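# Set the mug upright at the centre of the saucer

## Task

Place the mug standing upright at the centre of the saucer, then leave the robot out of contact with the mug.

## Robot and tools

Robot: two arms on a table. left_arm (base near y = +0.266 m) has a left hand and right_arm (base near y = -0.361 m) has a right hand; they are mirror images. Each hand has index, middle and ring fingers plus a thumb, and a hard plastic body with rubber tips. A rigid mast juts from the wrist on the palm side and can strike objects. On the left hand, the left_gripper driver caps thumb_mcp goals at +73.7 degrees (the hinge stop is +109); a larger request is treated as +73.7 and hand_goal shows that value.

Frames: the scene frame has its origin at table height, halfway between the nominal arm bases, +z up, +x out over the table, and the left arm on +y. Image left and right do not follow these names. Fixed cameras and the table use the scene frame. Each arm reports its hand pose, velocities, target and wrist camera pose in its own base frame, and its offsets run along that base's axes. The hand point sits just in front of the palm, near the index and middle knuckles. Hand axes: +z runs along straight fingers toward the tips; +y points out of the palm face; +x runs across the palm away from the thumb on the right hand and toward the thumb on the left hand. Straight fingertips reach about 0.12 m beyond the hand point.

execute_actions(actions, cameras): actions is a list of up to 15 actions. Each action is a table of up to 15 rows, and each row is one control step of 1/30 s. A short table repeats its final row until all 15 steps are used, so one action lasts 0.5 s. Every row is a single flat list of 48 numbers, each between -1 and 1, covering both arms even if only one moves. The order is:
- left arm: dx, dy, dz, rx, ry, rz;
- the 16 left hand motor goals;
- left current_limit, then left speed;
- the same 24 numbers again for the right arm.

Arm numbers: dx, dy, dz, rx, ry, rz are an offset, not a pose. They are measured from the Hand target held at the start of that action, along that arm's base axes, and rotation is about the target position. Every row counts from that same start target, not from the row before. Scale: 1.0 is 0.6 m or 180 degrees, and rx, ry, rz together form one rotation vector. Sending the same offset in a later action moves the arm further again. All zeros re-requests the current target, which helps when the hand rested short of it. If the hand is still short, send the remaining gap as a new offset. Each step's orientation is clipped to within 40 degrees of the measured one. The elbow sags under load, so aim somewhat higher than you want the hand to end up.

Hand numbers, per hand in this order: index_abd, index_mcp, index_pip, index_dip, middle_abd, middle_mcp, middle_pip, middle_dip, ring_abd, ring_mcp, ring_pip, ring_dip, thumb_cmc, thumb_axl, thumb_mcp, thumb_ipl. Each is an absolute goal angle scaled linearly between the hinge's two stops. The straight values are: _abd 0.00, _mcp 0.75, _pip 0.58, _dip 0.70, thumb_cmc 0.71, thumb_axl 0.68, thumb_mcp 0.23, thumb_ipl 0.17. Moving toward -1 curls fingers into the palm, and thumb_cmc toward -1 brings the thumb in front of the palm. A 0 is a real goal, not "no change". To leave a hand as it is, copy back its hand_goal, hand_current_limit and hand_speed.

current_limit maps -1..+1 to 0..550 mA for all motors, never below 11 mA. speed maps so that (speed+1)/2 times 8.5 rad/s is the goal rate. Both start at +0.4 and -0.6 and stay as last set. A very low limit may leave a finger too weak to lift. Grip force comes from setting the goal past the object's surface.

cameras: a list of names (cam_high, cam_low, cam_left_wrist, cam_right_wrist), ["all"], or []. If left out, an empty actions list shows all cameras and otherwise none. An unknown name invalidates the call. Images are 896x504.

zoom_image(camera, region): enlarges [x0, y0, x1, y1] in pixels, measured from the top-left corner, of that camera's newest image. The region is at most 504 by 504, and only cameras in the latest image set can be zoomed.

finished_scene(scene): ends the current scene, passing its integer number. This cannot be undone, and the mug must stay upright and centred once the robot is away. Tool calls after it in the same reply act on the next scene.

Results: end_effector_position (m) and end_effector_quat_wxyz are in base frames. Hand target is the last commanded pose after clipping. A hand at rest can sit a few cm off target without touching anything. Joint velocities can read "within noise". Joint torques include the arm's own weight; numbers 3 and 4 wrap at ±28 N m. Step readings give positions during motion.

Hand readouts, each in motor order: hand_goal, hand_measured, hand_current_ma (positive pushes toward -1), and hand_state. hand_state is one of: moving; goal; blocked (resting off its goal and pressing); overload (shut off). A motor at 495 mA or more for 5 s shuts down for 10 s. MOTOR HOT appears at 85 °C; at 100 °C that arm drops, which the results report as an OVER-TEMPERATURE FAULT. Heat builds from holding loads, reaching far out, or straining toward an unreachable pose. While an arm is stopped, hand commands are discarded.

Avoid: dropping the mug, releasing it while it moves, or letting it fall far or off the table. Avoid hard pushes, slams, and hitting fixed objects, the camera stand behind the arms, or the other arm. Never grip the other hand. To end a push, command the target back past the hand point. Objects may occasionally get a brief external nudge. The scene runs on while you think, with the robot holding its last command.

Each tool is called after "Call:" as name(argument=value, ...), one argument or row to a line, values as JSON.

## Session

Call:
execute_actions(
  actions=[],
)

Scene clock: 0.00 s.
left_arm: end_effector_position=(+0.3404, -0.1809, +0.3675) hand_goal=(+0.000, +0.754, +0.576, +0.696, +0.000, +0.754, +0.576, +0.696, +0.000, +0.754, +0.576, +0.696, +0.714, +0.678, +0.226, +0.168) hand_measured=(+0.000, +0.754, +0.576, +0.696, +0.000, +0.754, +0.576, +0.696, +0.000, +0.754, +0.576, +0.696, +0.714, +0.678, +0.226, +0.168) hand_current_ma=(+0, +0, +0, +0, +0, +0, +0, +0, +0, +0, +0, +0, +0, +0, +0, +0) hand_state=(goal, goal, goal, goal, goal, goal, goal, goal, goal, goal, goal, goal, goal, goal, goal, goal) hand_current_limit=0.40 hand_speed=-0.60 end_effector_quat_wxyz=(-0.002, +0.959, -0.252, +0.131) | right_arm: end_effector_position=(+0.5220, +0.0208, +0.2769) hand_goal=(+0.000, +0.754, +0.576, +0.696, +0.000, +0.754, +0.576, +0.696, +0.000, +0.754, +0.576, +0.696, +0.714, +0.678, +0.226, +0.168) hand_measured=(+0.000, +0.754, +0.576, +0.696, +0.000, +0.754, +0.576, +0.696, +0.000, +0.754, +0.576, +0.696, +0.714, +0.678, +0.226, +0.168) hand_current_ma=(+0, +0, +0, +0, +0, +0, +0, +0, +0, +0, +0, +0, +0, +0, +0, +0) hand_state=(goal, goal, goal, goal, goal, goal, goal, goal, goal, goal, goal, goal, goal, goal, goal, goal) hand_current_limit=0.40 hand_speed=-0.60 end_effector_quat_wxyz=(+0.158, +0.755, +0.636, +0.018)
Joint positions: left_arm=[-0.259 1.185 1.449 -1.574 -0.003 1.826] | right_arm=[0.225 1.393 1.322 -1.319 0.265 0.37]
Joint velocities: within noise
Joint torques (N m): no reading
Motor temperatures (°C): left_arm=[27 24 34 23 27 23] | right_arm=[31 26 29 25 23 24]
Heat: left arm: hottest elbow 34 °C; right arm: hottest waist 31 °C.
Hand target: left_arm +0.3444, -0.1820, +0.3781; -0.001, +0.957, -0.251, +0.143 | right_arm +0.5278, +0.0222, +0.2845; +0.162, +0.755, +0.635, +0.025

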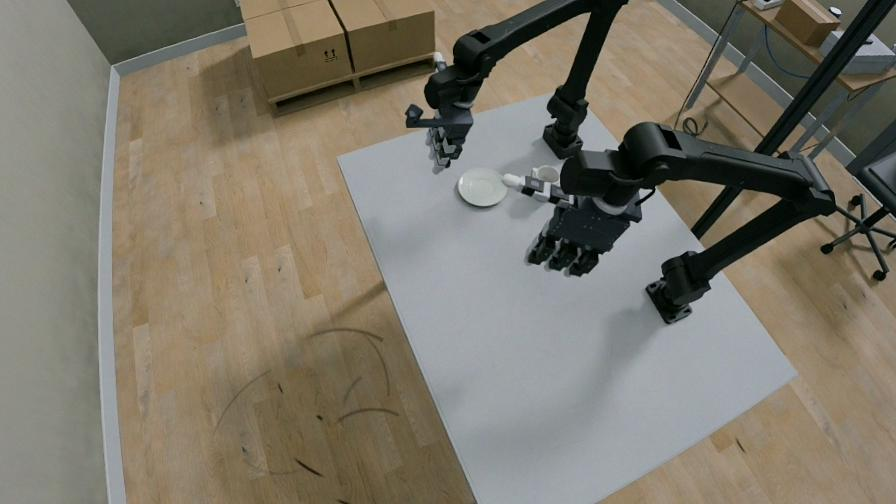

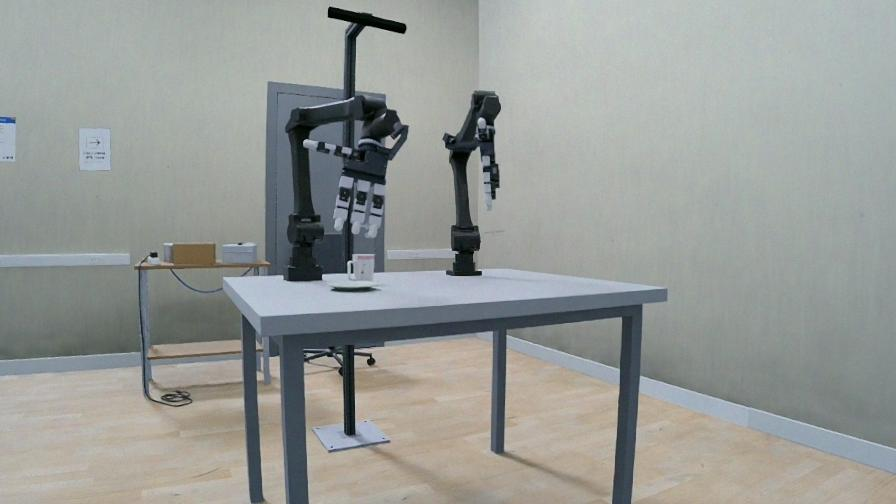

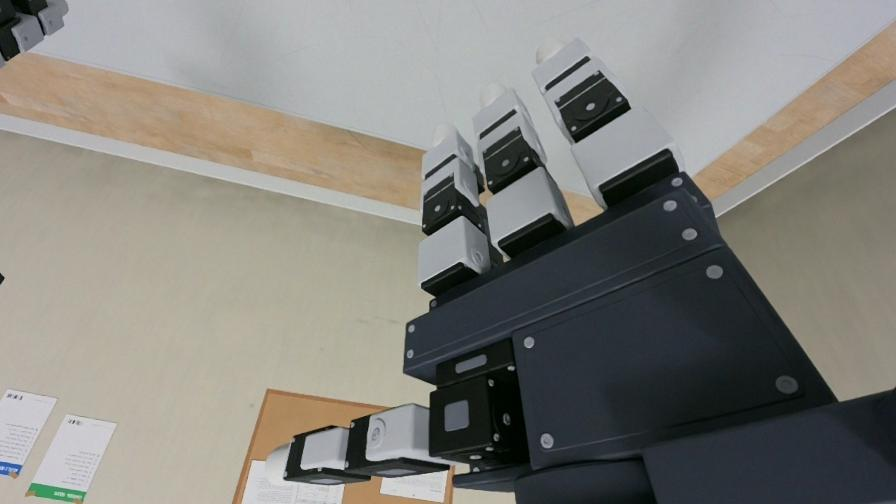

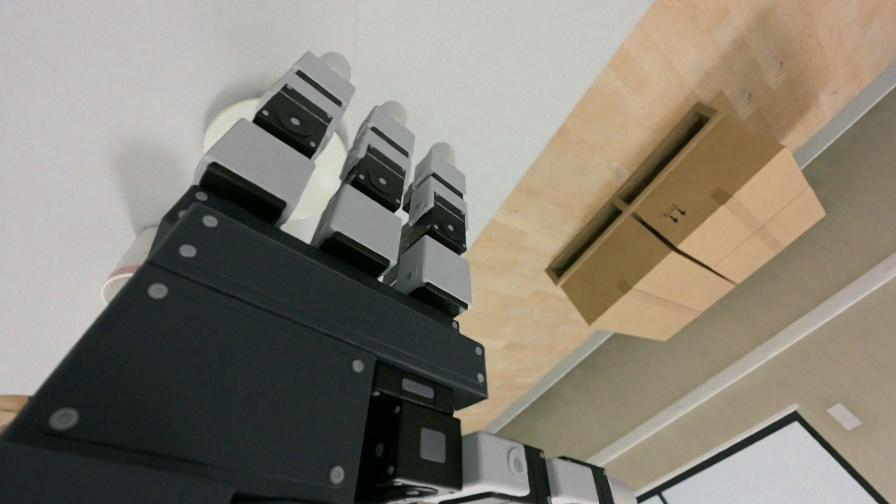

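Call:
zoom_image(
  camera="cam_high",
  region=[440, 120, 600, 230],
)

Call:
zoom_image(
  camera="cam_low",
  region=[290, 200, 420, 300],
)

Scaled by 3.150 from the camera's 896x504 image, which has a finer 1280x720 frame.

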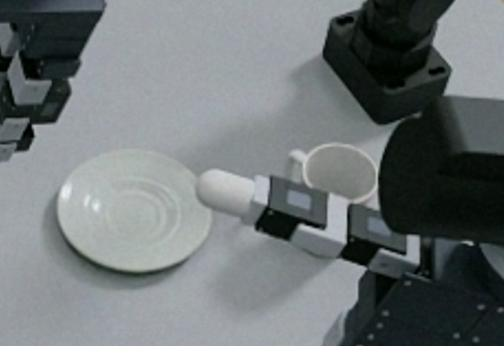

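Scaled by 3.877 from the camera's 896x504 image, which has a finer 1280x720 frame.

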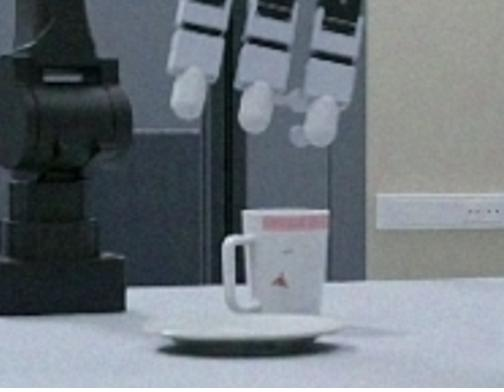

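Call:
execute_actions(
  actions=[
    [[0.052,0.131,0,0,0,0.0694,0,0.754,0.576,0.696,0,0.754,0.576,0.696,0,0.754,0.576,0.696,0.714,0.678,0.226,0.168,0.4,-0.6,0,0,0.01,0,0,0,0,0.753,-0.153,0.623,0,0.753,-0.153,0.623,0,0.753,-0.153,0.623,0.714,0.678,0.226,0.168,0.4,-0.6]],
    [[0.022,0.14,0,0,0,0.0694,0,0.754,0.576,0.696,0,0.754,0.576,0.696,0,0.754,0.576,0.696,0.714,0.678,0.226,0.168,0.4,-0.6,-0.0867,-0.0383,0,0.0279,0.0017,-0.1187,0,0.753,-0.153,0.623,0,0.753,-0.153,0.623,0,0.753,-0.153,0.623,-0.714,0.678,0.112,0.168,0.4,-0.6]],
    [[-0.008,0.141,0,0,0,0.0694,0,0.754,0.576,0.696,0,0.754,0.576,0.696,0,0.754,0.576,0.696,0.714,0.678,0.226,0.168,0.4,-0.6,-0.0867,-0.0383,0,0.0279,0.0017,-0.1187,0,0.753,-0.153,0.623,0,0.753,-0.153,0.623,0,0.753,-0.153,0.623,-0.714,0.678,0.112,0.168,0.4,-0.6]],
    [[-0.0385,0.136,0,0,0,0.0694,0,0.754,0.576,0.696,0,0.754,0.576,0.696,0,0.754,0.576,0.696,0.714,0.678,0.226,0.168,0.4,-0.6,-0.0867,-0.0383,0,0.0279,0.0017,-0.1187,0,0.753,-0.153,0.623,0,0.753,-0.153,0.623,0,0.753,-0.153,0.623,-0.714,0.678,0.112,0.168,0.4,-0.6]],
  ],
  cameras=["cam_low","cam_high"],
)

Call:
zoom_image(
  camera="cam_high",
  region=[440, 120, 600, 230],
)

Scene clock: 72.40 s.
left_arm: end_effector_position=(+0.3586, +0.1428, +0.3673) hand_goal=(+0.000, +0.754, +0.576, +0.696, +0.000, +0.754, +0.576, +0.696, +0.000, +0.754, +0.576, +0.696, +0.714, +0.678, +0.226, +0.168) hand_measured=(+0.000, +0.752, +0.576, +0.696, +0.000, +0.752, +0.576, +0.696, +0.000, +0.752, +0.576, +0.696, +0.714, +0.678, +0.224, +0.168) hand_current_ma=(+0, +0, +0, +0, +0, +0, +0, +0, +0, +0, +0, +0, +0, +0, +0, +0) hand_state=(goal, goal, goal, goal, goal, goal, goal, goal, goal, goal, goal, goal, goal, goal, goal, goal) hand_current_limit=0.40 hand_speed=-0.60 end_effector_quat_wxyz=(-0.057, +0.976, +0.176, +0.117) | right_arm: end_effector_position=(+0.3714, -0.0425, +0.2816) hand_goal=(+0.000, +0.754, -0.152, +0.624, +0.000, +0.754, -0.152, +0.624, +0.000, +0.754, -0.152, +0.624, -0.714, +0.678, +0.112, +0.168) hand_measured=(+0.000, +0.754, -0.146, +0.628, +0.000, +0.754, -0.146, +0.626, +0.000, +0.754, -0.146, +0.628, -0.712, +0.678, +0.110, +0.168) hand_current_ma=(+0, +0, +3, +2, +0, +0, +3, +1, +0, +0, +3, +1, +0, +0, -2, +0) hand_state=(goal, goal, goal, goal, goal, goal, goal, goal, goal, goal, goal, goal, goal, goal, goal, goal) hand_current_limit=0.40 hand_speed=-0.60 end_effector_quat_wxyz=(+0.051, +0.988, +0.147, +0.001)
Joint positions: left_arm=[0.607 1.185 1.449 -1.574 -0.007 1.821] | right_arm=[0.171 1.308 1.322 -1.586 0.103 1.447]
Joint torques (N m): left_arm=[0.26 -7.12 13.09 0.51 0.28 -0.04] | right_arm=[-1.85 -8.41 10.35 -0.59 0.23 0.11]
Motor temperatures (°C): left_arm=[26 24 39 23 27 23] | right_arm=[31 27 34 24 23 24]
Heat: left arm: hottest elbow 39 °C; right arm: hottest elbow 34 °C.
Hand target: left_arm +0.3610, +0.1468, +0.3781; -0.062, +0.974, +0.176, +0.129 | right_arm +0.3717, -0.0468, +0.2906; +0.050, +0.990, +0.132, +0.009
Off the commanded pose: left_arm 0.012 m, 1 deg | right_arm 0.010 m, 2 deg.
Step readings (end_effector_position of left_arm | right_arm):
0: (+0.3404, -0.1809, +0.3675) | (+0.5220, +0.0208, +0.2769)
1: (+0.3405, -0.1808, +0.3675) | (+0.5220, +0.0208, +0.2769)
2: (+0.3417, -0.1786, +0.3677) | (+0.5220, +0.0208, +0.2769)
4: (+0.3488, -0.1645, +0.3678) | (+0.5220, +0.0208, +0.2769)
8: (+0.3671, -0.1181, +0.3668) | (+0.5214, +0.0207, +0.2766)
15: (+0.3711, -0.1050, +0.3672) | (+0.5210, +0.0206, +0.2764)
16: (+0.3712, -0.1046, +0.3672) | (+0.5205, +0.0202, +0.2762)
17: (+0.3719, -0.1025, +0.3676) | (+0.5179, +0.0186, +0.2757)
19: (+0.3760, -0.0864, +0.3677) | (+0.5086, +0.0136, +0.2747)
23: (+0.3841, -0.0356, +0.3668) | (+0.4906, +0.0029, +0.2796)
30: (+0.3852, -0.0218, +0.3673) | (+0.4758, -0.0061, +0.2825)
31: (+0.3852, -0.0215, +0.3673) | (+0.4740, -0.0067, +0.2820)
32: (+0.3854, -0.0191, +0.3676) | (+0.4705, -0.0073, +0.2807)
34: (+0.3859, -0.0026, +0.3677) | (+0.4592, -0.0096, +0.2782)
38: (+0.3827, +0.0484, +0.3668) | (+0.4397, -0.0155, +0.2788)
45: (+0.3809, +0.0620, +0.3673) | (+0.4250, -0.0212, +0.2800)
46: (+0.3808, +0.0623, +0.3673) | (+0.4232, -0.0213, +0.2796)
47: (+0.3805, +0.0646, +0.3677) | (+0.4195, -0.0209, +0.2782)
49: (+0.3774, +0.0810, +0.3678) | (+0.4080, -0.0213, +0.2754)
53: (+0.3633, +0.1300, +0.3668) | (+0.3889, -0.0308, +0.2777)
60: (+0.3585, +0.1429, +0.3673) | (+0.3745, -0.0422, +0.2817)
Images, in order (width x height): cam_high 896x504, cam_low 896x504.

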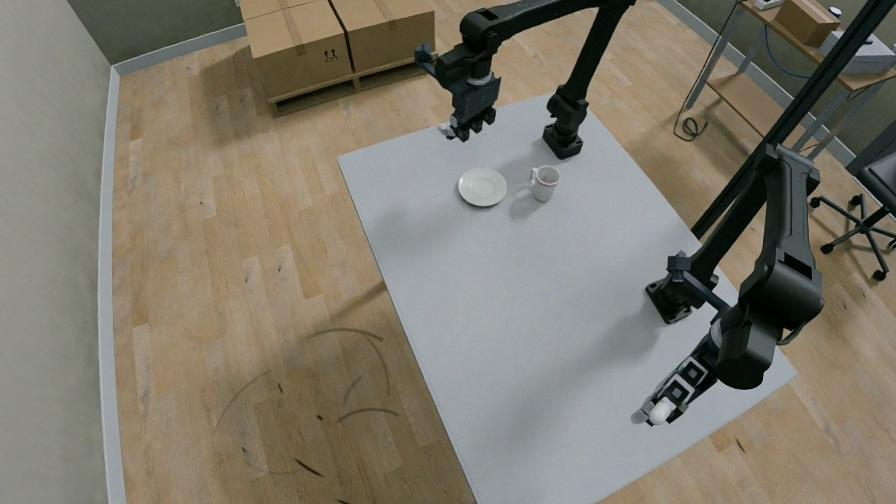

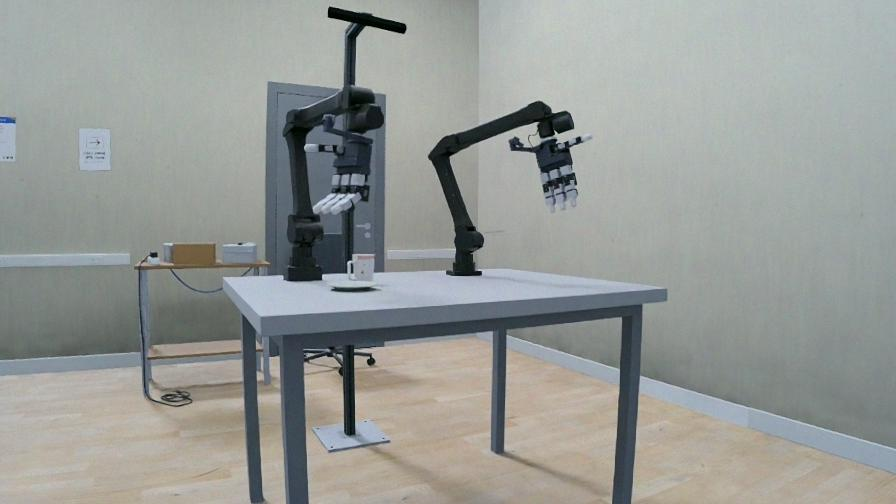

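Scaled by 3.150 from the camera's 896x504 image, which has a finer 1280x720 frame.

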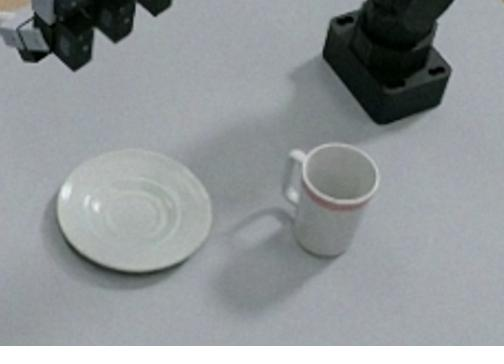

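Call:
zoom_image(
  camera="cam_high",
  region=[515, 150, 575, 215],
)

Call:
zoom_image(
  camera="cam_low",
  region=[320, 240, 390, 300],
)

Scaled by 7.754 from the camera's 896x504 image, which has a finer 1280x720 frame.

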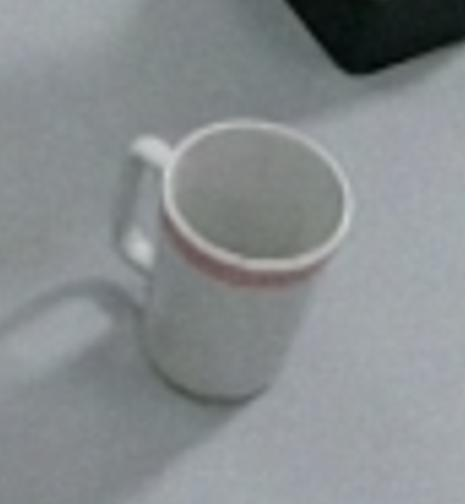

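Scaled by 7.200 from the camera's 896x504 image, which has a finer 1280x720 frame.

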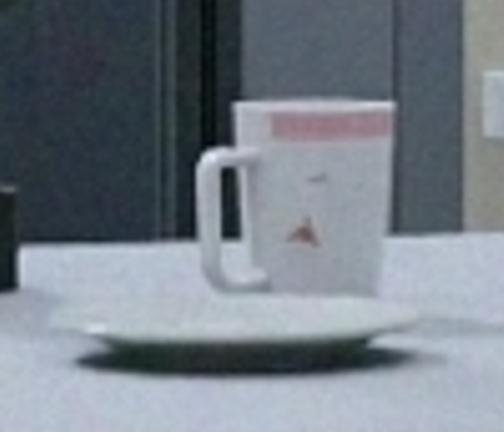

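Call:
execute_actions(
  actions=[
    [[0,0,0,0,0,0,0,0.754,0.576,0.696,0,0.754,0.576,0.696,0,0.754,0.576,0.696,0.714,0.678,0.226,0.168,0.4,-0.6,-0.0862,-0.0387,-0.0093,0.0279,0.0017,-0.1187,0,0.753,-0.153,0.623,0,0.753,-0.153,0.623,0,0.753,0.576,0.696,-0.643,0.678,0.112,0.168,0.4,-0.6]],
    [[0,0,0,0,0,0,0,0.754,0.576,0.696,0,0.754,0.576,0.696,0,0.754,0.576,0.696,0.714,0.678,0.226,0.168,0.4,-0.6,-0.0306,0.1128,-0.0125,0.1252,-0.0132,0,0,0.753,-0.153,0.623,0,0.753,-0.153,0.623,0,0.753,0.576,0.696,-0.643,0.678,0.112,0.168,0.4,-0.6]],
    [[0,0,0,0,0,0,0,0.754,0.576,0.696,0,0.754,0.576,0.696,0,0.754,0.576,0.696,0.714,0.678,0.226,0.168,0.4,-0.6,-0.0306,0.1128,-0.0125,0.1252,-0.0132,0,0,0.753,-0.153,0.623,0,0.753,-0.153,0.623,0,0.753,0.576,0.696,-0.643,0.678,0.112,0.168,0.4,-0.6]],
    [[0,0,0,0,0,0,0,0.754,0.576,0.696,0,0.754,0.576,0.696,0,0.754,0.576,0.696,0.714,0.678,0.226,0.168,0.4,-0.6,-0.0306,0.1128,-0.0125,0.1252,-0.0132,0,0,0.753,-0.153,0.623,0,0.753,-0.153,0.623,0,0.753,0.576,0.696,-0.643,0.678,0.112,0.168,0.4,-0.6]],
  ],
  cameras=["cam_low","cam_high"],
)

Scene clock: 89.50 s.
left_arm: end_effector_position=(+0.3586, +0.1428, +0.3673) hand_goal=(+0.000, +0.754, +0.576, +0.696, +0.000, +0.754, +0.576, +0.696, +0.000, +0.754, +0.576, +0.696, +0.714, +0.678, +0.226, +0.168) hand_measured=(+0.000, +0.752, +0.576, +0.696, +0.000, +0.752, +0.576, +0.696, +0.000, +0.752, +0.576, +0.696, +0.714, +0.678, +0.224, +0.168) hand_current_ma=(+0, +0, +0, +0, +0, +0, +0, +0, +0, +0, +0, +0, +0, +0, +0, +0) hand_state=(goal, goal, goal, goal, goal, goal, goal, goal, goal, goal, goal, goal, goal, goal, goal, goal) hand_current_limit=0.40 hand_speed=-0.60 end_effector_quat_wxyz=(-0.057, +0.976, +0.176, +0.117) | right_arm: end_effector_position=(+0.2658, +0.1327, +0.2614) hand_goal=(+0.000, +0.754, -0.152, +0.624, +0.000, +0.754, -0.152, +0.624, +0.000, +0.754, +0.576, +0.696, -0.642, +0.678, +0.112, +0.168) hand_measured=(+0.000, +0.744, -0.150, +0.626, +0.000, +0.744, -0.150, +0.626, +0.000, +0.742, +0.574, +0.694, -0.644, +0.678, +0.110, +0.168) hand_current_ma=(+0, -8, +0, +1, +0, -8, +0, +1, +0, -10, -1, -1, -1, +0, -1, +0) hand_state=(goal, goal, goal, goal, goal, goal, goal, goal, goal, goal, goal, goal, goal, goal, goal, goal) hand_current_limit=0.40 hand_speed=-0.60 end_effector_quat_wxyz=(-0.552, +0.832, -0.043, +0.026)
Joint positions: left_arm=[0.607 1.185 1.449 -1.574 -0.007 1.821] | right_arm=[0.016 1.002 0.982 -1.285 -1.156 1.865]
Joint torques (N m): left_arm=[0.03 -7.24 13.11 0.51 0.28 -0.04] | right_arm=[-0.85 -5.25 8.68 0.59 -1.19 0.1]
Heat: left arm: hottest elbow 39 °C; right arm: hottest elbow 34 °C.
Hand target: left_arm +0.3610, +0.1468, +0.3781; -0.062, +0.974, +0.176, +0.129 | right_arm +0.2650, +0.1330, +0.2626; -0.552, +0.832, -0.047, +0.030
Off the commanded pose: left_arm 0.012 m, 1 deg | right_arm 0.002 m, 1 deg.
Step readings (end_effector_position of left_arm | right_arm):
0: (+0.3586, +0.1428, +0.3673) | (+0.3713, -0.0425, +0.2816)
1: (+0.3586, +0.1428, +0.3673) | (+0.3707, -0.0422, +0.2812)
2: (+0.3586, +0.1428, +0.3673) | (+0.3678, -0.0417, +0.2799)
4: (+0.3586, +0.1428, +0.3673) | (+0.3589, -0.0426, +0.2776)
8: (+0.3586, +0.1428, +0.3673) | (+0.3409, -0.0581, +0.2807)
15: (+0.3586, +0.1428, +0.3673) | (+0.3281, -0.0672, +0.2860)
16: (+0.3586, +0.1428, +0.3673) | (+0.3275, -0.0642, +0.2847)
17: (+0.3586, +0.1428, +0.3673) | (+0.3260, -0.0546, +0.2803)
19: (+0.3586, +0.1428, +0.3673) | (+0.3214, -0.0285, +0.2732)
23: (+0.3586, +0.1428, +0.3673) | (+0.3112, -0.0047, +0.2753)
30: (+0.3586, +0.1428, +0.3673) | (+0.3035, +0.0017, +0.2811)
31: (+0.3586, +0.1428, +0.3673) | (+0.3028, +0.0048, +0.2799)
32: (+0.3586, +0.1428, +0.3673) | (+0.3015, +0.0152, +0.2778)
34: (+0.3586, +0.1428, +0.3673) | (+0.2966, +0.0406, +0.2740)
38: (+0.3586, +0.1428, +0.3673) | (+0.2854, +0.0636, +0.2705)
45: (+0.3586, +0.1428, +0.3673) | (+0.2823, +0.0688, +0.2711)
46: (+0.3586, +0.1428, +0.3673) | (+0.2823, +0.0718, +0.2710)
47: (+0.3586, +0.1428, +0.3673) | (+0.2819, +0.0820, +0.2718)
49: (+0.3586, +0.1428, +0.3673) | (+0.2769, +0.1057, +0.2728)
53: (+0.3586, +0.1428, +0.3673) | (+0.2648, +0.1257, +0.2654)
60: (+0.3586, +0.1428, +0.3673) | (+0.2661, +0.1317, +0.2606)
Images, in order (width x height): cam_high 896x504, cam_low 896x504.

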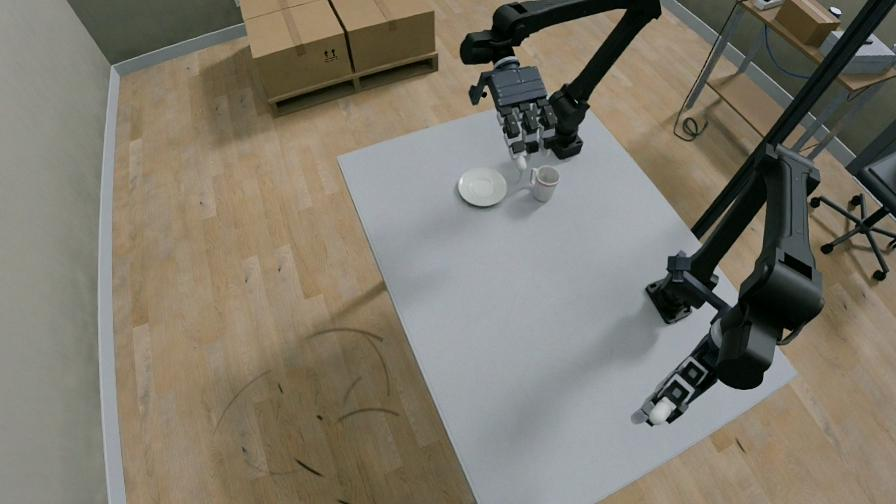

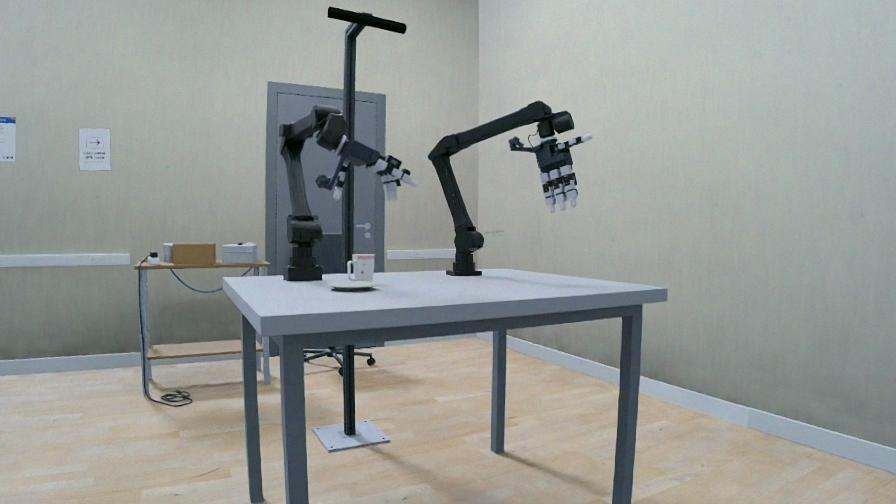

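Call:
execute_actions(
  actions=[
    [[0,0,0,0,0,0,0,0.754,0.576,0.696,0,0.754,0.576,0.696,0,0.754,0.576,0.696,0.714,0.678,0.226,0.168,0.4,-0.6,-0.075,0,-0.04,0,0,0,0,0.753,-0.153,0.623,0,0.753,-0.153,0.623,0,0.753,0.576,0.696,-0.643,0.678,0.112,0.168,0.4,-0.6]],
    [[0,0,0,0,0,0,0,0.754,0.576,0.696,0,0.754,0.576,0.696,0,0.754,0.576,0.696,0.714,0.678,0.226,0.168,0.4,-0.6,-0.075,0,-0.05,0,0,0,0,0.753,-0.153,0.623,0,0.753,-0.153,0.623,0,0.753,0.576,0.696,-0.643,0.678,0.112,0.168,0.4,-0.6]],
  ],
  cameras=["cam_low","cam_high","cam_right_wrist"],
)

Call:
zoom_image(
  camera="cam_high",
  region=[490, 90, 610, 220],
)

Call:
zoom_image(
  camera="cam_low",
  region=[300, 190, 420, 300],
)

Scene clock: 96.03 s.
left_arm: end_effector_position=(+0.3586, +0.1428, +0.3673) hand_goal=(+0.000, +0.754, +0.576, +0.696, +0.000, +0.754, +0.576, +0.696, +0.000, +0.754, +0.576, +0.696, +0.714, +0.678, +0.226, +0.168) hand_measured=(+0.000, +0.752, +0.576, +0.696, +0.000, +0.752, +0.576, +0.696, +0.000, +0.752, +0.576, +0.696, +0.714, +0.678, +0.224, +0.168) hand_current_ma=(+0, +0, +0, +0, +0, +0, +0, +0, +0, +0, +0, +0, +0, +0, +0, +0) hand_state=(goal, goal, goal, goal, goal, goal, goal, goal, goal, goal, goal, goal, goal, goal, goal, goal) hand_current_limit=0.40 hand_speed=-0.60 end_effector_quat_wxyz=(-0.057, +0.976, +0.176, +0.117) | right_arm: end_effector_position=(+0.1768, +0.1316, +0.2080) hand_goal=(+0.000, +0.754, -0.152, +0.624, +0.000, +0.754, -0.152, +0.624, +0.000, +0.754, +0.576, +0.696, -0.642, +0.678, +0.112, +0.168) hand_measured=(+0.000, +0.744, -0.150, +0.626, +0.000, +0.744, -0.150, +0.626, +0.000, +0.742, +0.574, +0.694, -0.644, +0.678, +0.110, +0.168) hand_current_ma=(+0, -8, +0, +1, +0, -8, +0, +1, +0, -10, -1, -1, +0, +0, -1, +0) hand_state=(goal, goal, goal, goal, goal, goal, goal, goal, goal, goal, goal, goal, goal, goal, goal, goal) hand_current_limit=0.40 hand_speed=-0.60 end_effector_quat_wxyz=(-0.553, +0.831, -0.047, +0.031)
Joint positions: left_arm=[0.607 1.185 1.449 -1.574 -0.007 1.821] | right_arm=[0.017 0.718 0.701 -1.254 -1.154 1.897]
Joint torques (N m): left_arm=[0.09 -7.24 13.11 0.53 0.28 -0.04] | right_arm=[-0.26 -1.49 8.91 0.49 -1.04 0.07]
Heat: left arm: hottest elbow 39 °C; right arm: hottest elbow 34 °C.
Hand target: left_arm +0.3610, +0.1468, +0.3781; -0.062, +0.974, +0.176, +0.129 | right_arm +0.1751, +0.1331, +0.2087; -0.552, +0.832, -0.047, +0.030
Off the commanded pose: left_arm 0.012 m, 1 deg | right_arm 0.002 m, 0 deg.
Step readings (end_effector_position of left_arm | right_arm):
0: (+0.3586, +0.1428, +0.3673) | (+0.2658, +0.1327, +0.2614)
1: (+0.3586, +0.1428, +0.3673) | (+0.2652, +0.1327, +0.2607)
2: (+0.3586, +0.1428, +0.3673) | (+0.2635, +0.1329, +0.2589)
4: (+0.3586, +0.1428, +0.3673) | (+0.2524, +0.1327, +0.2502)
8: (+0.3586, +0.1428, +0.3673) | (+0.2267, +0.1321, +0.2359)
15: (+0.3586, +0.1428, +0.3673) | (+0.2207, +0.1321, +0.2386)
16: (+0.3586, +0.1428, +0.3673) | (+0.2202, +0.1321, +0.2377)
17: (+0.3586, +0.1428, +0.3673) | (+0.2188, +0.1322, +0.2355)
19: (+0.3586, +0.1428, +0.3673) | (+0.2081, +0.1320, +0.2255)
23: (+0.3586, +0.1428, +0.3673) | (+0.1834, +0.1315, +0.2069)
30: (+0.3586, +0.1428, +0.3673) | (+0.1772, +0.1315, +0.2079)
Images, in order (width x height): cam_high 896x504, cam_low 896x504, cam_right_wrist 896x504.

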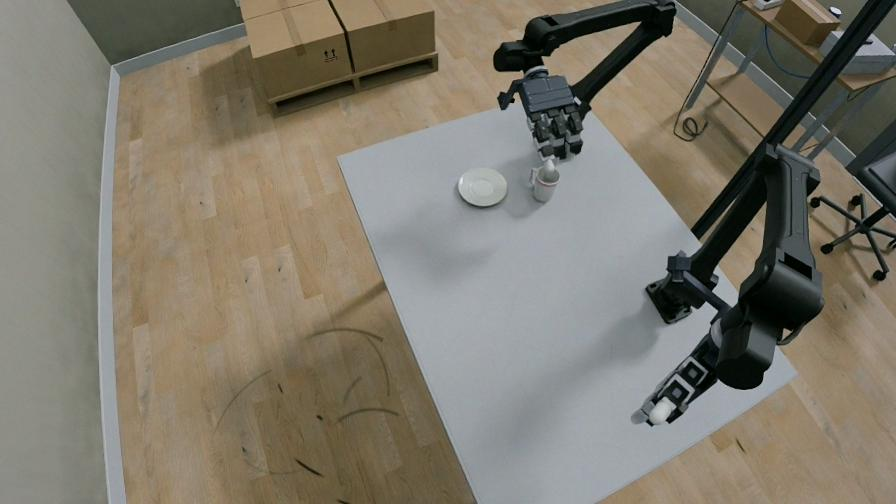

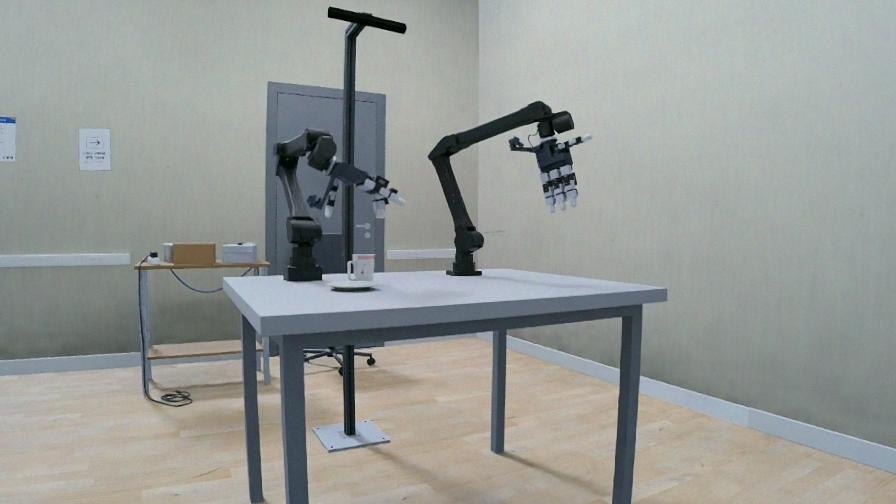

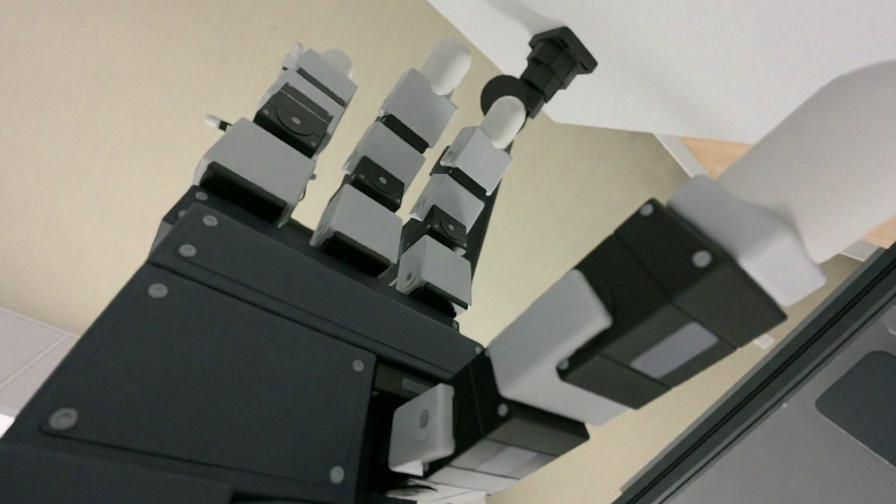

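Scaled by 3.877 from the camera's 896x504 image, which has a finer 1280x720 frame.

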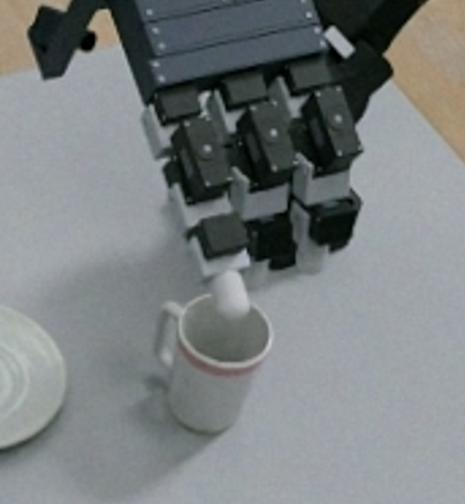

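Scaled by 4.200 from the camera's 896x504 image, which has a finer 1280x720 frame.

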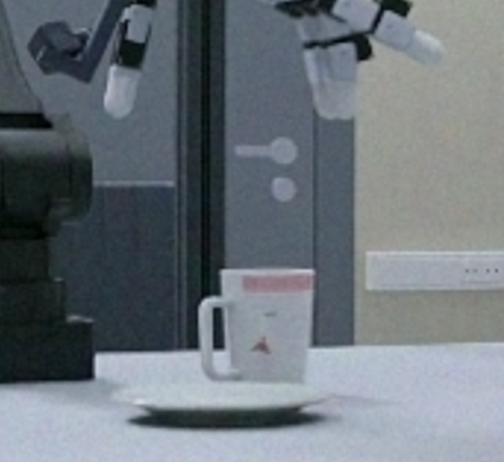

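Call:
zoom_image(
  camera="cam_high",
  region=[505, 60, 595, 150],
)

Scaled by 5.600 from the camera's 896x504 image, which has a finer 1280x720 frame.

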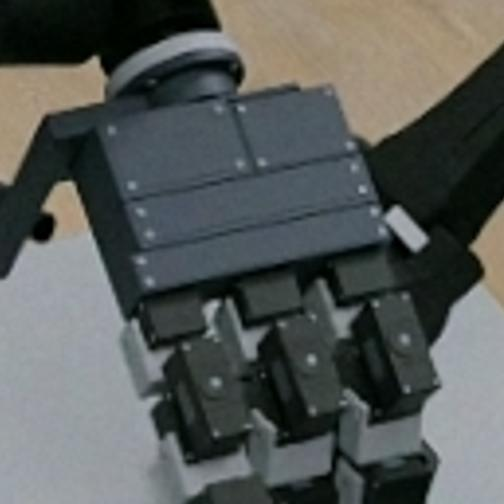

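Call:
execute_actions(
  actions=[
    [[0,0,0,0,0,0,0,0.754,0.576,0.696,0,0.754,0.576,0.696,0,0.754,0.576,0.696,0.714,0.678,0.226,0.168,0.4,-0.6,-0.0147,0.059,-0.03,0,0,0.0472,0,0.753,-0.153,0.623,0,0.753,-0.153,0.623,0,0.753,0.576,0.696,-0.6,0.678,0.112,0.168,0.4,-0.6]],
    [[0,0,0,0,0,0,0,0.754,0.576,0.696,0,0.754,0.576,0.696,0,0.754,0.576,0.696,0.714,0.678,0.226,0.168,0.4,-0.6,0,0,-0.053,0,0,0,0,0.753,-0.153,0.623,0,0.753,-0.153,0.623,0,0.753,0.576,0.696,-0.6,0.678,0.112,0.168,0.4,-0.6]],
  ],
  cameras=["cam_low","cam_high"],
)

Call:
zoom_image(
  camera="cam_high",
  region=[500, 70, 600, 210],
)

Call:
zoom_image(
  camera="cam_low",
  region=[300, 190, 420, 300],
)

Scene clock: 123.73 s.
left_arm: end_effector_position=(+0.3586, +0.1428, +0.3673) hand_goal=(+0.000, +0.754, +0.576, +0.696, +0.000, +0.754, +0.576, +0.696, +0.000, +0.754, +0.576, +0.696, +0.714, +0.678, +0.226, +0.168) hand_measured=(+0.000, +0.752, +0.576, +0.696, +0.000, +0.752, +0.576, +0.696, +0.000, +0.752, +0.576, +0.696, +0.714, +0.678, +0.224, +0.168) hand_current_ma=(+0, +0, +0, +0, +0, +0, +0, +0, +0, +0, +0, +0, +0, +0, +0, +0) hand_state=(goal, goal, goal, goal, goal, goal, goal, goal, goal, goal, goal, goal, goal, goal, goal, goal) hand_current_limit=0.40 hand_speed=-0.60 end_effector_quat_wxyz=(-0.057, +0.976, +0.176, +0.117) | right_arm: end_effector_position=(+0.1671, +0.1655, +0.1601) hand_goal=(+0.000, +0.754, -0.152, +0.624, +0.000, +0.754, -0.152, +0.624, +0.000, +0.754, +0.576, +0.696, -0.600, +0.678, +0.112, +0.168) hand_measured=(+0.000, +0.744, -0.150, +0.626, +0.000, +0.744, -0.150, +0.626, +0.000, +0.742, +0.574, +0.694, -0.602, +0.678, +0.110, +0.168) hand_current_ma=(+0, -8, +0, +1, +0, -8, +0, +1, +0, -10, -1, -1, -1, +0, -1, +0) hand_state=(goal, goal, goal, goal, goal, goal, goal, goal, goal, goal, goal, goal, goal, goal, goal, goal) hand_current_limit=0.40 hand_speed=-0.60 end_effector_quat_wxyz=(-0.554, +0.832, +0.014, -0.004)
Joint positions: left_arm=[0.607 1.185 1.449 -1.574 -0.007 1.821] | right_arm=[0.201 0.75 0.581 -1.005 -1.139 1.994]
Joint torques (N m): left_arm=[0.09 -7.24 13.14 0.53 0.27 -0.04] | right_arm=[0.56 -0.85 8.99 0.83 -0.98 0.09]
Heat: left arm: hottest elbow 40 °C; right arm: hottest elbow 34 °C.
Hand target: left_arm +0.3610, +0.1468, +0.3781; -0.062, +0.974, +0.176, +0.129 | right_arm +0.1662, +0.1685, +0.1588; -0.553, +0.833, +0.015, -0.011
Off the commanded pose: left_arm 0.012 m, 1 deg | right_arm 0.003 m, 1 deg.
Step readings (end_effector_position of left_arm | right_arm):
0: (+0.3586, +0.1428, +0.3673) | (+0.1768, +0.1316, +0.2080)
1: (+0.3586, +0.1428, +0.3673) | (+0.1766, +0.1318, +0.2079)
2: (+0.3586, +0.1428, +0.3673) | (+0.1765, +0.1330, +0.2073)
4: (+0.3586, +0.1428, +0.3673) | (+0.1736, +0.1403, +0.2047)
8: (+0.3586, +0.1428, +0.3673) | (+0.1641, +0.1572, +0.1967)
15: (+0.3586, +0.1428, +0.3673) | (+0.1675, +0.1645, +0.1927)
16: (+0.3586, +0.1428, +0.3673) | (+0.1679, +0.1647, +0.1923)
17: (+0.3586, +0.1428, +0.3673) | (+0.1688, +0.1650, +0.1909)
19: (+0.3586, +0.1428, +0.3673) | (+0.1694, +0.1652, +0.1834)
23: (+0.3586, +0.1428, +0.3673) | (+0.1644, +0.1638, +0.1646)
30: (+0.3586, +0.1428, +0.3673) | (+0.1666, +0.1650, +0.1598)
Images, in order (width x height): cam_high 896x504, cam_low 896x504.

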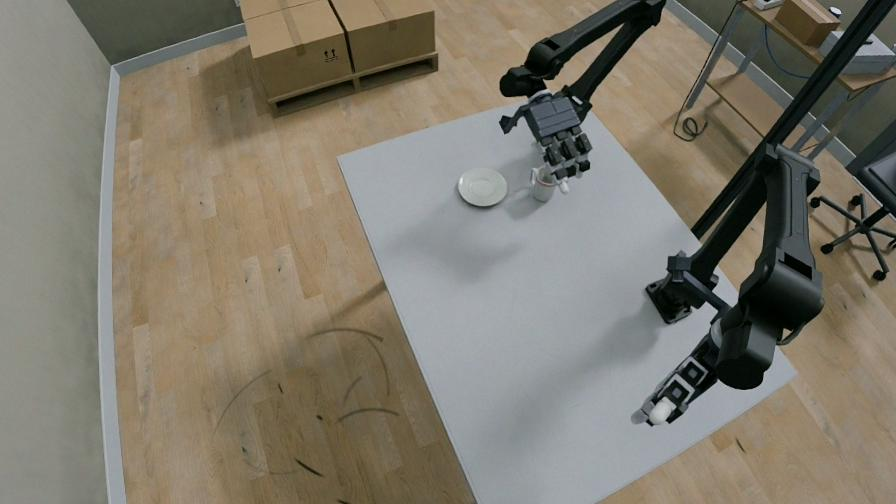

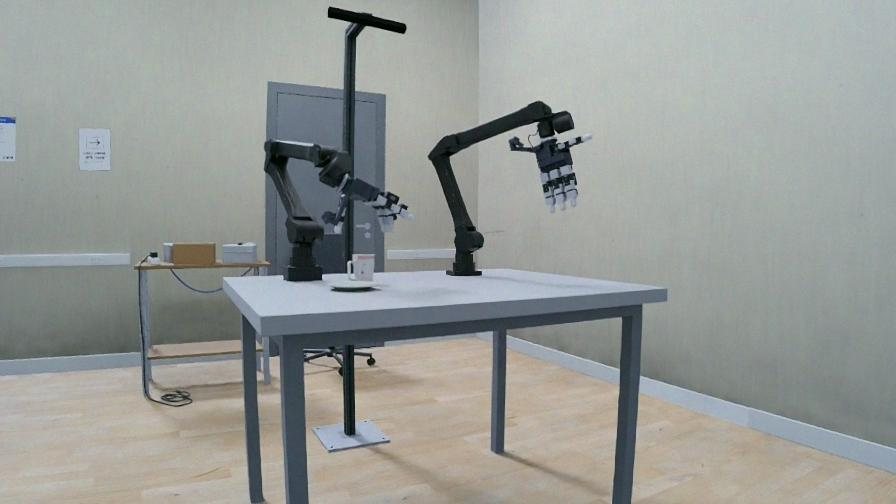

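Scaled by 3.600 from the camera's 896x504 image, which has a finer 1280x720 frame.

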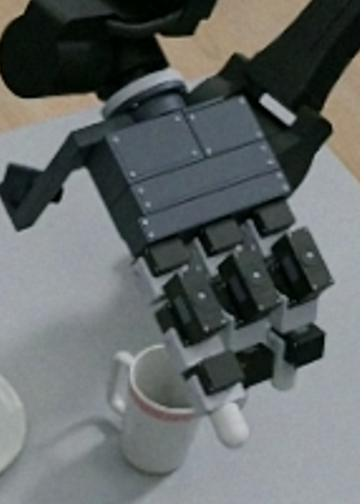

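Scaled by 4.200 from the camera's 896x504 image, which has a finer 1280x720 frame.

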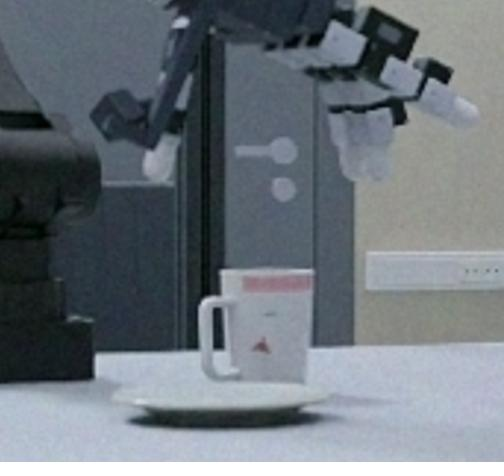

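Call:
zoom_image(
  camera="cam_high",
  region=[515, 80, 605, 170],
)

Scaled by 5.600 from the camera's 896x504 image, which has a finer 1280x720 frame.

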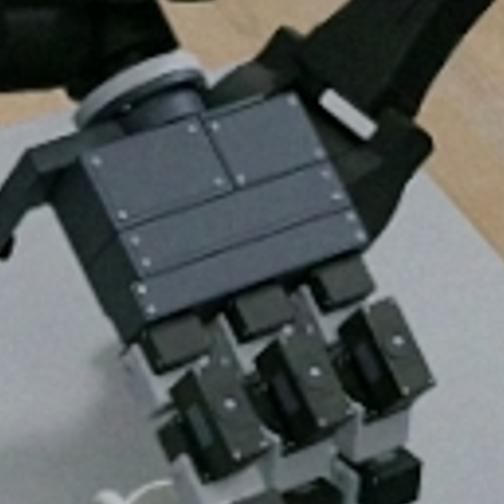

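Call:
execute_actions(
  actions=[
    [[0,0,0,0,0,0,0,0.754,0.576,0.696,0,0.754,0.576,0.696,0,0.754,0.576,0.696,0.714,0.678,0.226,0.168,0.4,-0.6,0.004,-0.003,-0.05,0,0,0,0,0.753,-0.153,0.623,0,0.753,-0.153,0.623,0,0.753,0.576,0.696,-0.6,0.678,0.112,0.168,0.4,-0.6]],
    [[0,0,0,0,0,0,0,0.754,0.576,0.696,0,0.754,0.576,0.696,0,0.754,0.576,0.696,0.714,0.678,0.226,0.168,0.4,-0.6,0,0,-0.05,0,0,0,0,0.753,-0.153,0.623,0,0.753,-0.153,0.623,0,0.753,0.576,0.696,-0.6,0.678,0.112,0.168,0.4,-0.6]],
  ],
  cameras=["cam_low","cam_high","cam_right_wrist"],
)

Call:
zoom_image(
  camera="cam_high",
  region=[510, 90, 600, 210],
)

Call:
zoom_image(
  camera="cam_low",
  region=[300, 190, 420, 300],
)

Scene clock: 140.63 s.
left_arm: end_effector_position=(+0.3586, +0.1428, +0.3673) hand_goal=(+0.000, +0.754, +0.576, +0.696, +0.000, +0.754, +0.576, +0.696, +0.000, +0.754, +0.576, +0.696, +0.714, +0.678, +0.226, +0.168) hand_measured=(+0.000, +0.752, +0.576, +0.696, +0.000, +0.752, +0.576, +0.696, +0.000, +0.752, +0.576, +0.696, +0.714, +0.678, +0.224, +0.168) hand_current_ma=(+0, +0, +0, +0, +0, +0, +0, +0, +0, +0, +0, +0, +0, +0, +0, +0) hand_state=(goal, goal, goal, goal, goal, goal, goal, goal, goal, goal, goal, goal, goal, goal, goal, goal) hand_current_limit=0.40 hand_speed=-0.60 end_effector_quat_wxyz=(-0.057, +0.976, +0.176, +0.117) | right_arm: end_effector_position=(+0.1669, +0.1657, +0.1010) hand_goal=(+0.000, +0.754, -0.152, +0.624, +0.000, +0.754, -0.152, +0.624, +0.000, +0.754, +0.576, +0.696, -0.600, +0.678, +0.112, +0.168) hand_measured=(+0.000, +0.744, -0.150, +0.626, +0.000, +0.744, -0.150, +0.626, +0.000, +0.742, +0.574, +0.694, -0.602, +0.678, +0.110, +0.168) hand_current_ma=(+0, -8, +0, +1, +0, -8, +0, +1, +0, -10, -1, -1, -1, +0, -1, +0) hand_state=(goal, goal, goal, goal, goal, goal, goal, goal, goal, goal, goal, goal, goal, goal, goal, goal) hand_current_limit=0.40 hand_speed=-0.60 end_effector_quat_wxyz=(-0.554, +0.832, +0.013, -0.010)
Joint positions: left_arm=[0.607 1.185 1.449 -1.574 -0.007 1.821] | right_arm=[0.201 0.828 0.452 -0.817 -1.143 1.986]
Joint torques (N m): left_arm=[0.09 -7.3 13.12 0.5 0.27 -0.04] | right_arm=[-0.67 -0.97 8.46 0.81 -1.01 -0.04]
Heat: left arm: hottest elbow 40 °C; right arm: hottest elbow 34 °C.
Hand target: left_arm +0.3610, +0.1468, +0.3781; -0.062, +0.974, +0.176, +0.129 | right_arm +0.1686, +0.1667, +0.0988; -0.553, +0.833, +0.015, -0.011
Off the commanded pose: left_arm 0.012 m, 1 deg | right_arm 0.003 m, 0 deg.
Step readings (end_effector_position of left_arm | right_arm):
0: (+0.3586, +0.1428, +0.3673) | (+0.1670, +0.1655, +0.1602)
1: (+0.3586, +0.1428, +0.3673) | (+0.1671, +0.1655, +0.1599)
2: (+0.3586, +0.1428, +0.3673) | (+0.1675, +0.1657, +0.1586)
4: (+0.3586, +0.1428, +0.3673) | (+0.1674, +0.1658, +0.1530)
8: (+0.3586, +0.1428, +0.3673) | (+0.1626, +0.1648, +0.1358)
15: (+0.3586, +0.1428, +0.3673) | (+0.1649, +0.1653, +0.1303)
16: (+0.3586, +0.1428, +0.3673) | (+0.1653, +0.1654, +0.1302)
17: (+0.3586, +0.1428, +0.3673) | (+0.1662, +0.1656, +0.1289)
19: (+0.3586, +0.1428, +0.3673) | (+0.1671, +0.1658, +0.1234)
23: (+0.3586, +0.1428, +0.3673) | (+0.1624, +0.1648, +0.1065)
30: (+0.3586, +0.1428, +0.3673) | (+0.1654, +0.1654, +0.1008)
Images, in order (width x height): cam_high 896x504, cam_low 896x504, cam_right_wrist 896x504.

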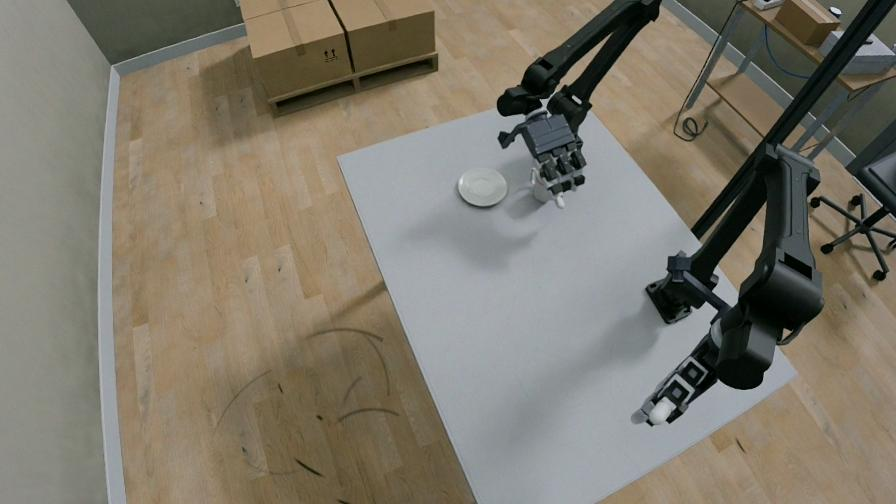

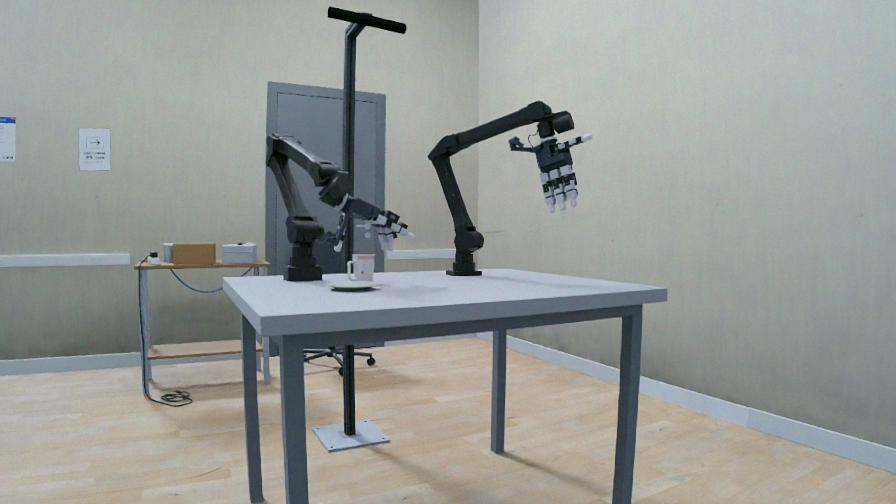

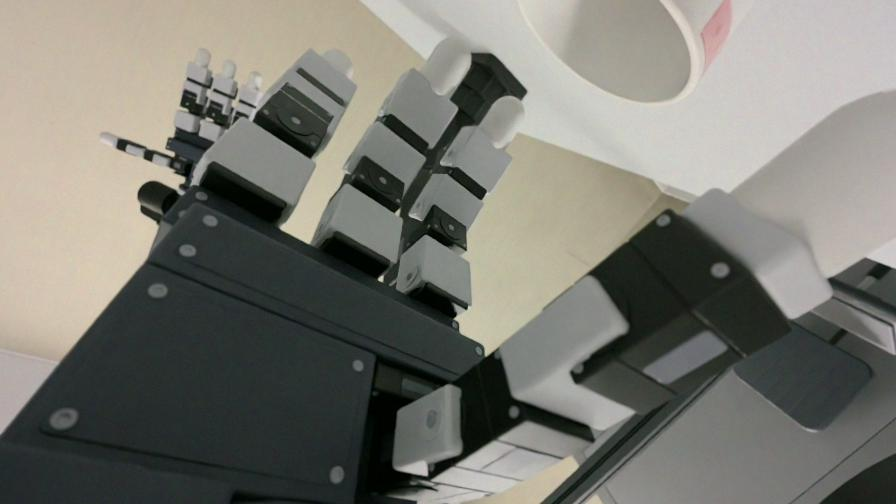

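Scaled by 4.200 from the camera's 896x504 image, which has a finer 1280x720 frame.

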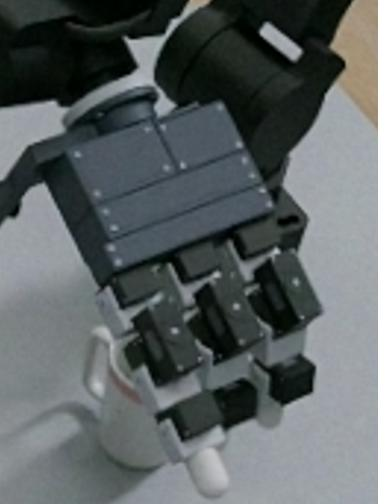

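Scaled by 4.200 from the camera's 896x504 image, which has a finer 1280x720 frame.

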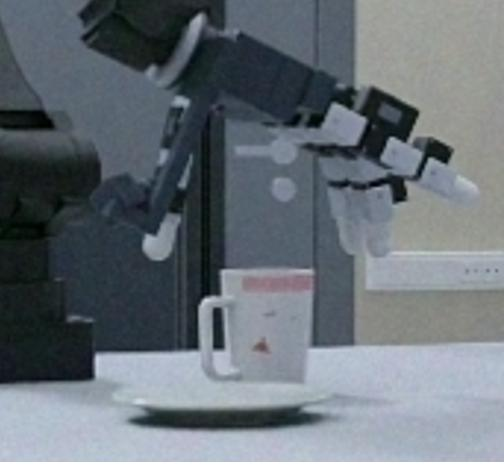

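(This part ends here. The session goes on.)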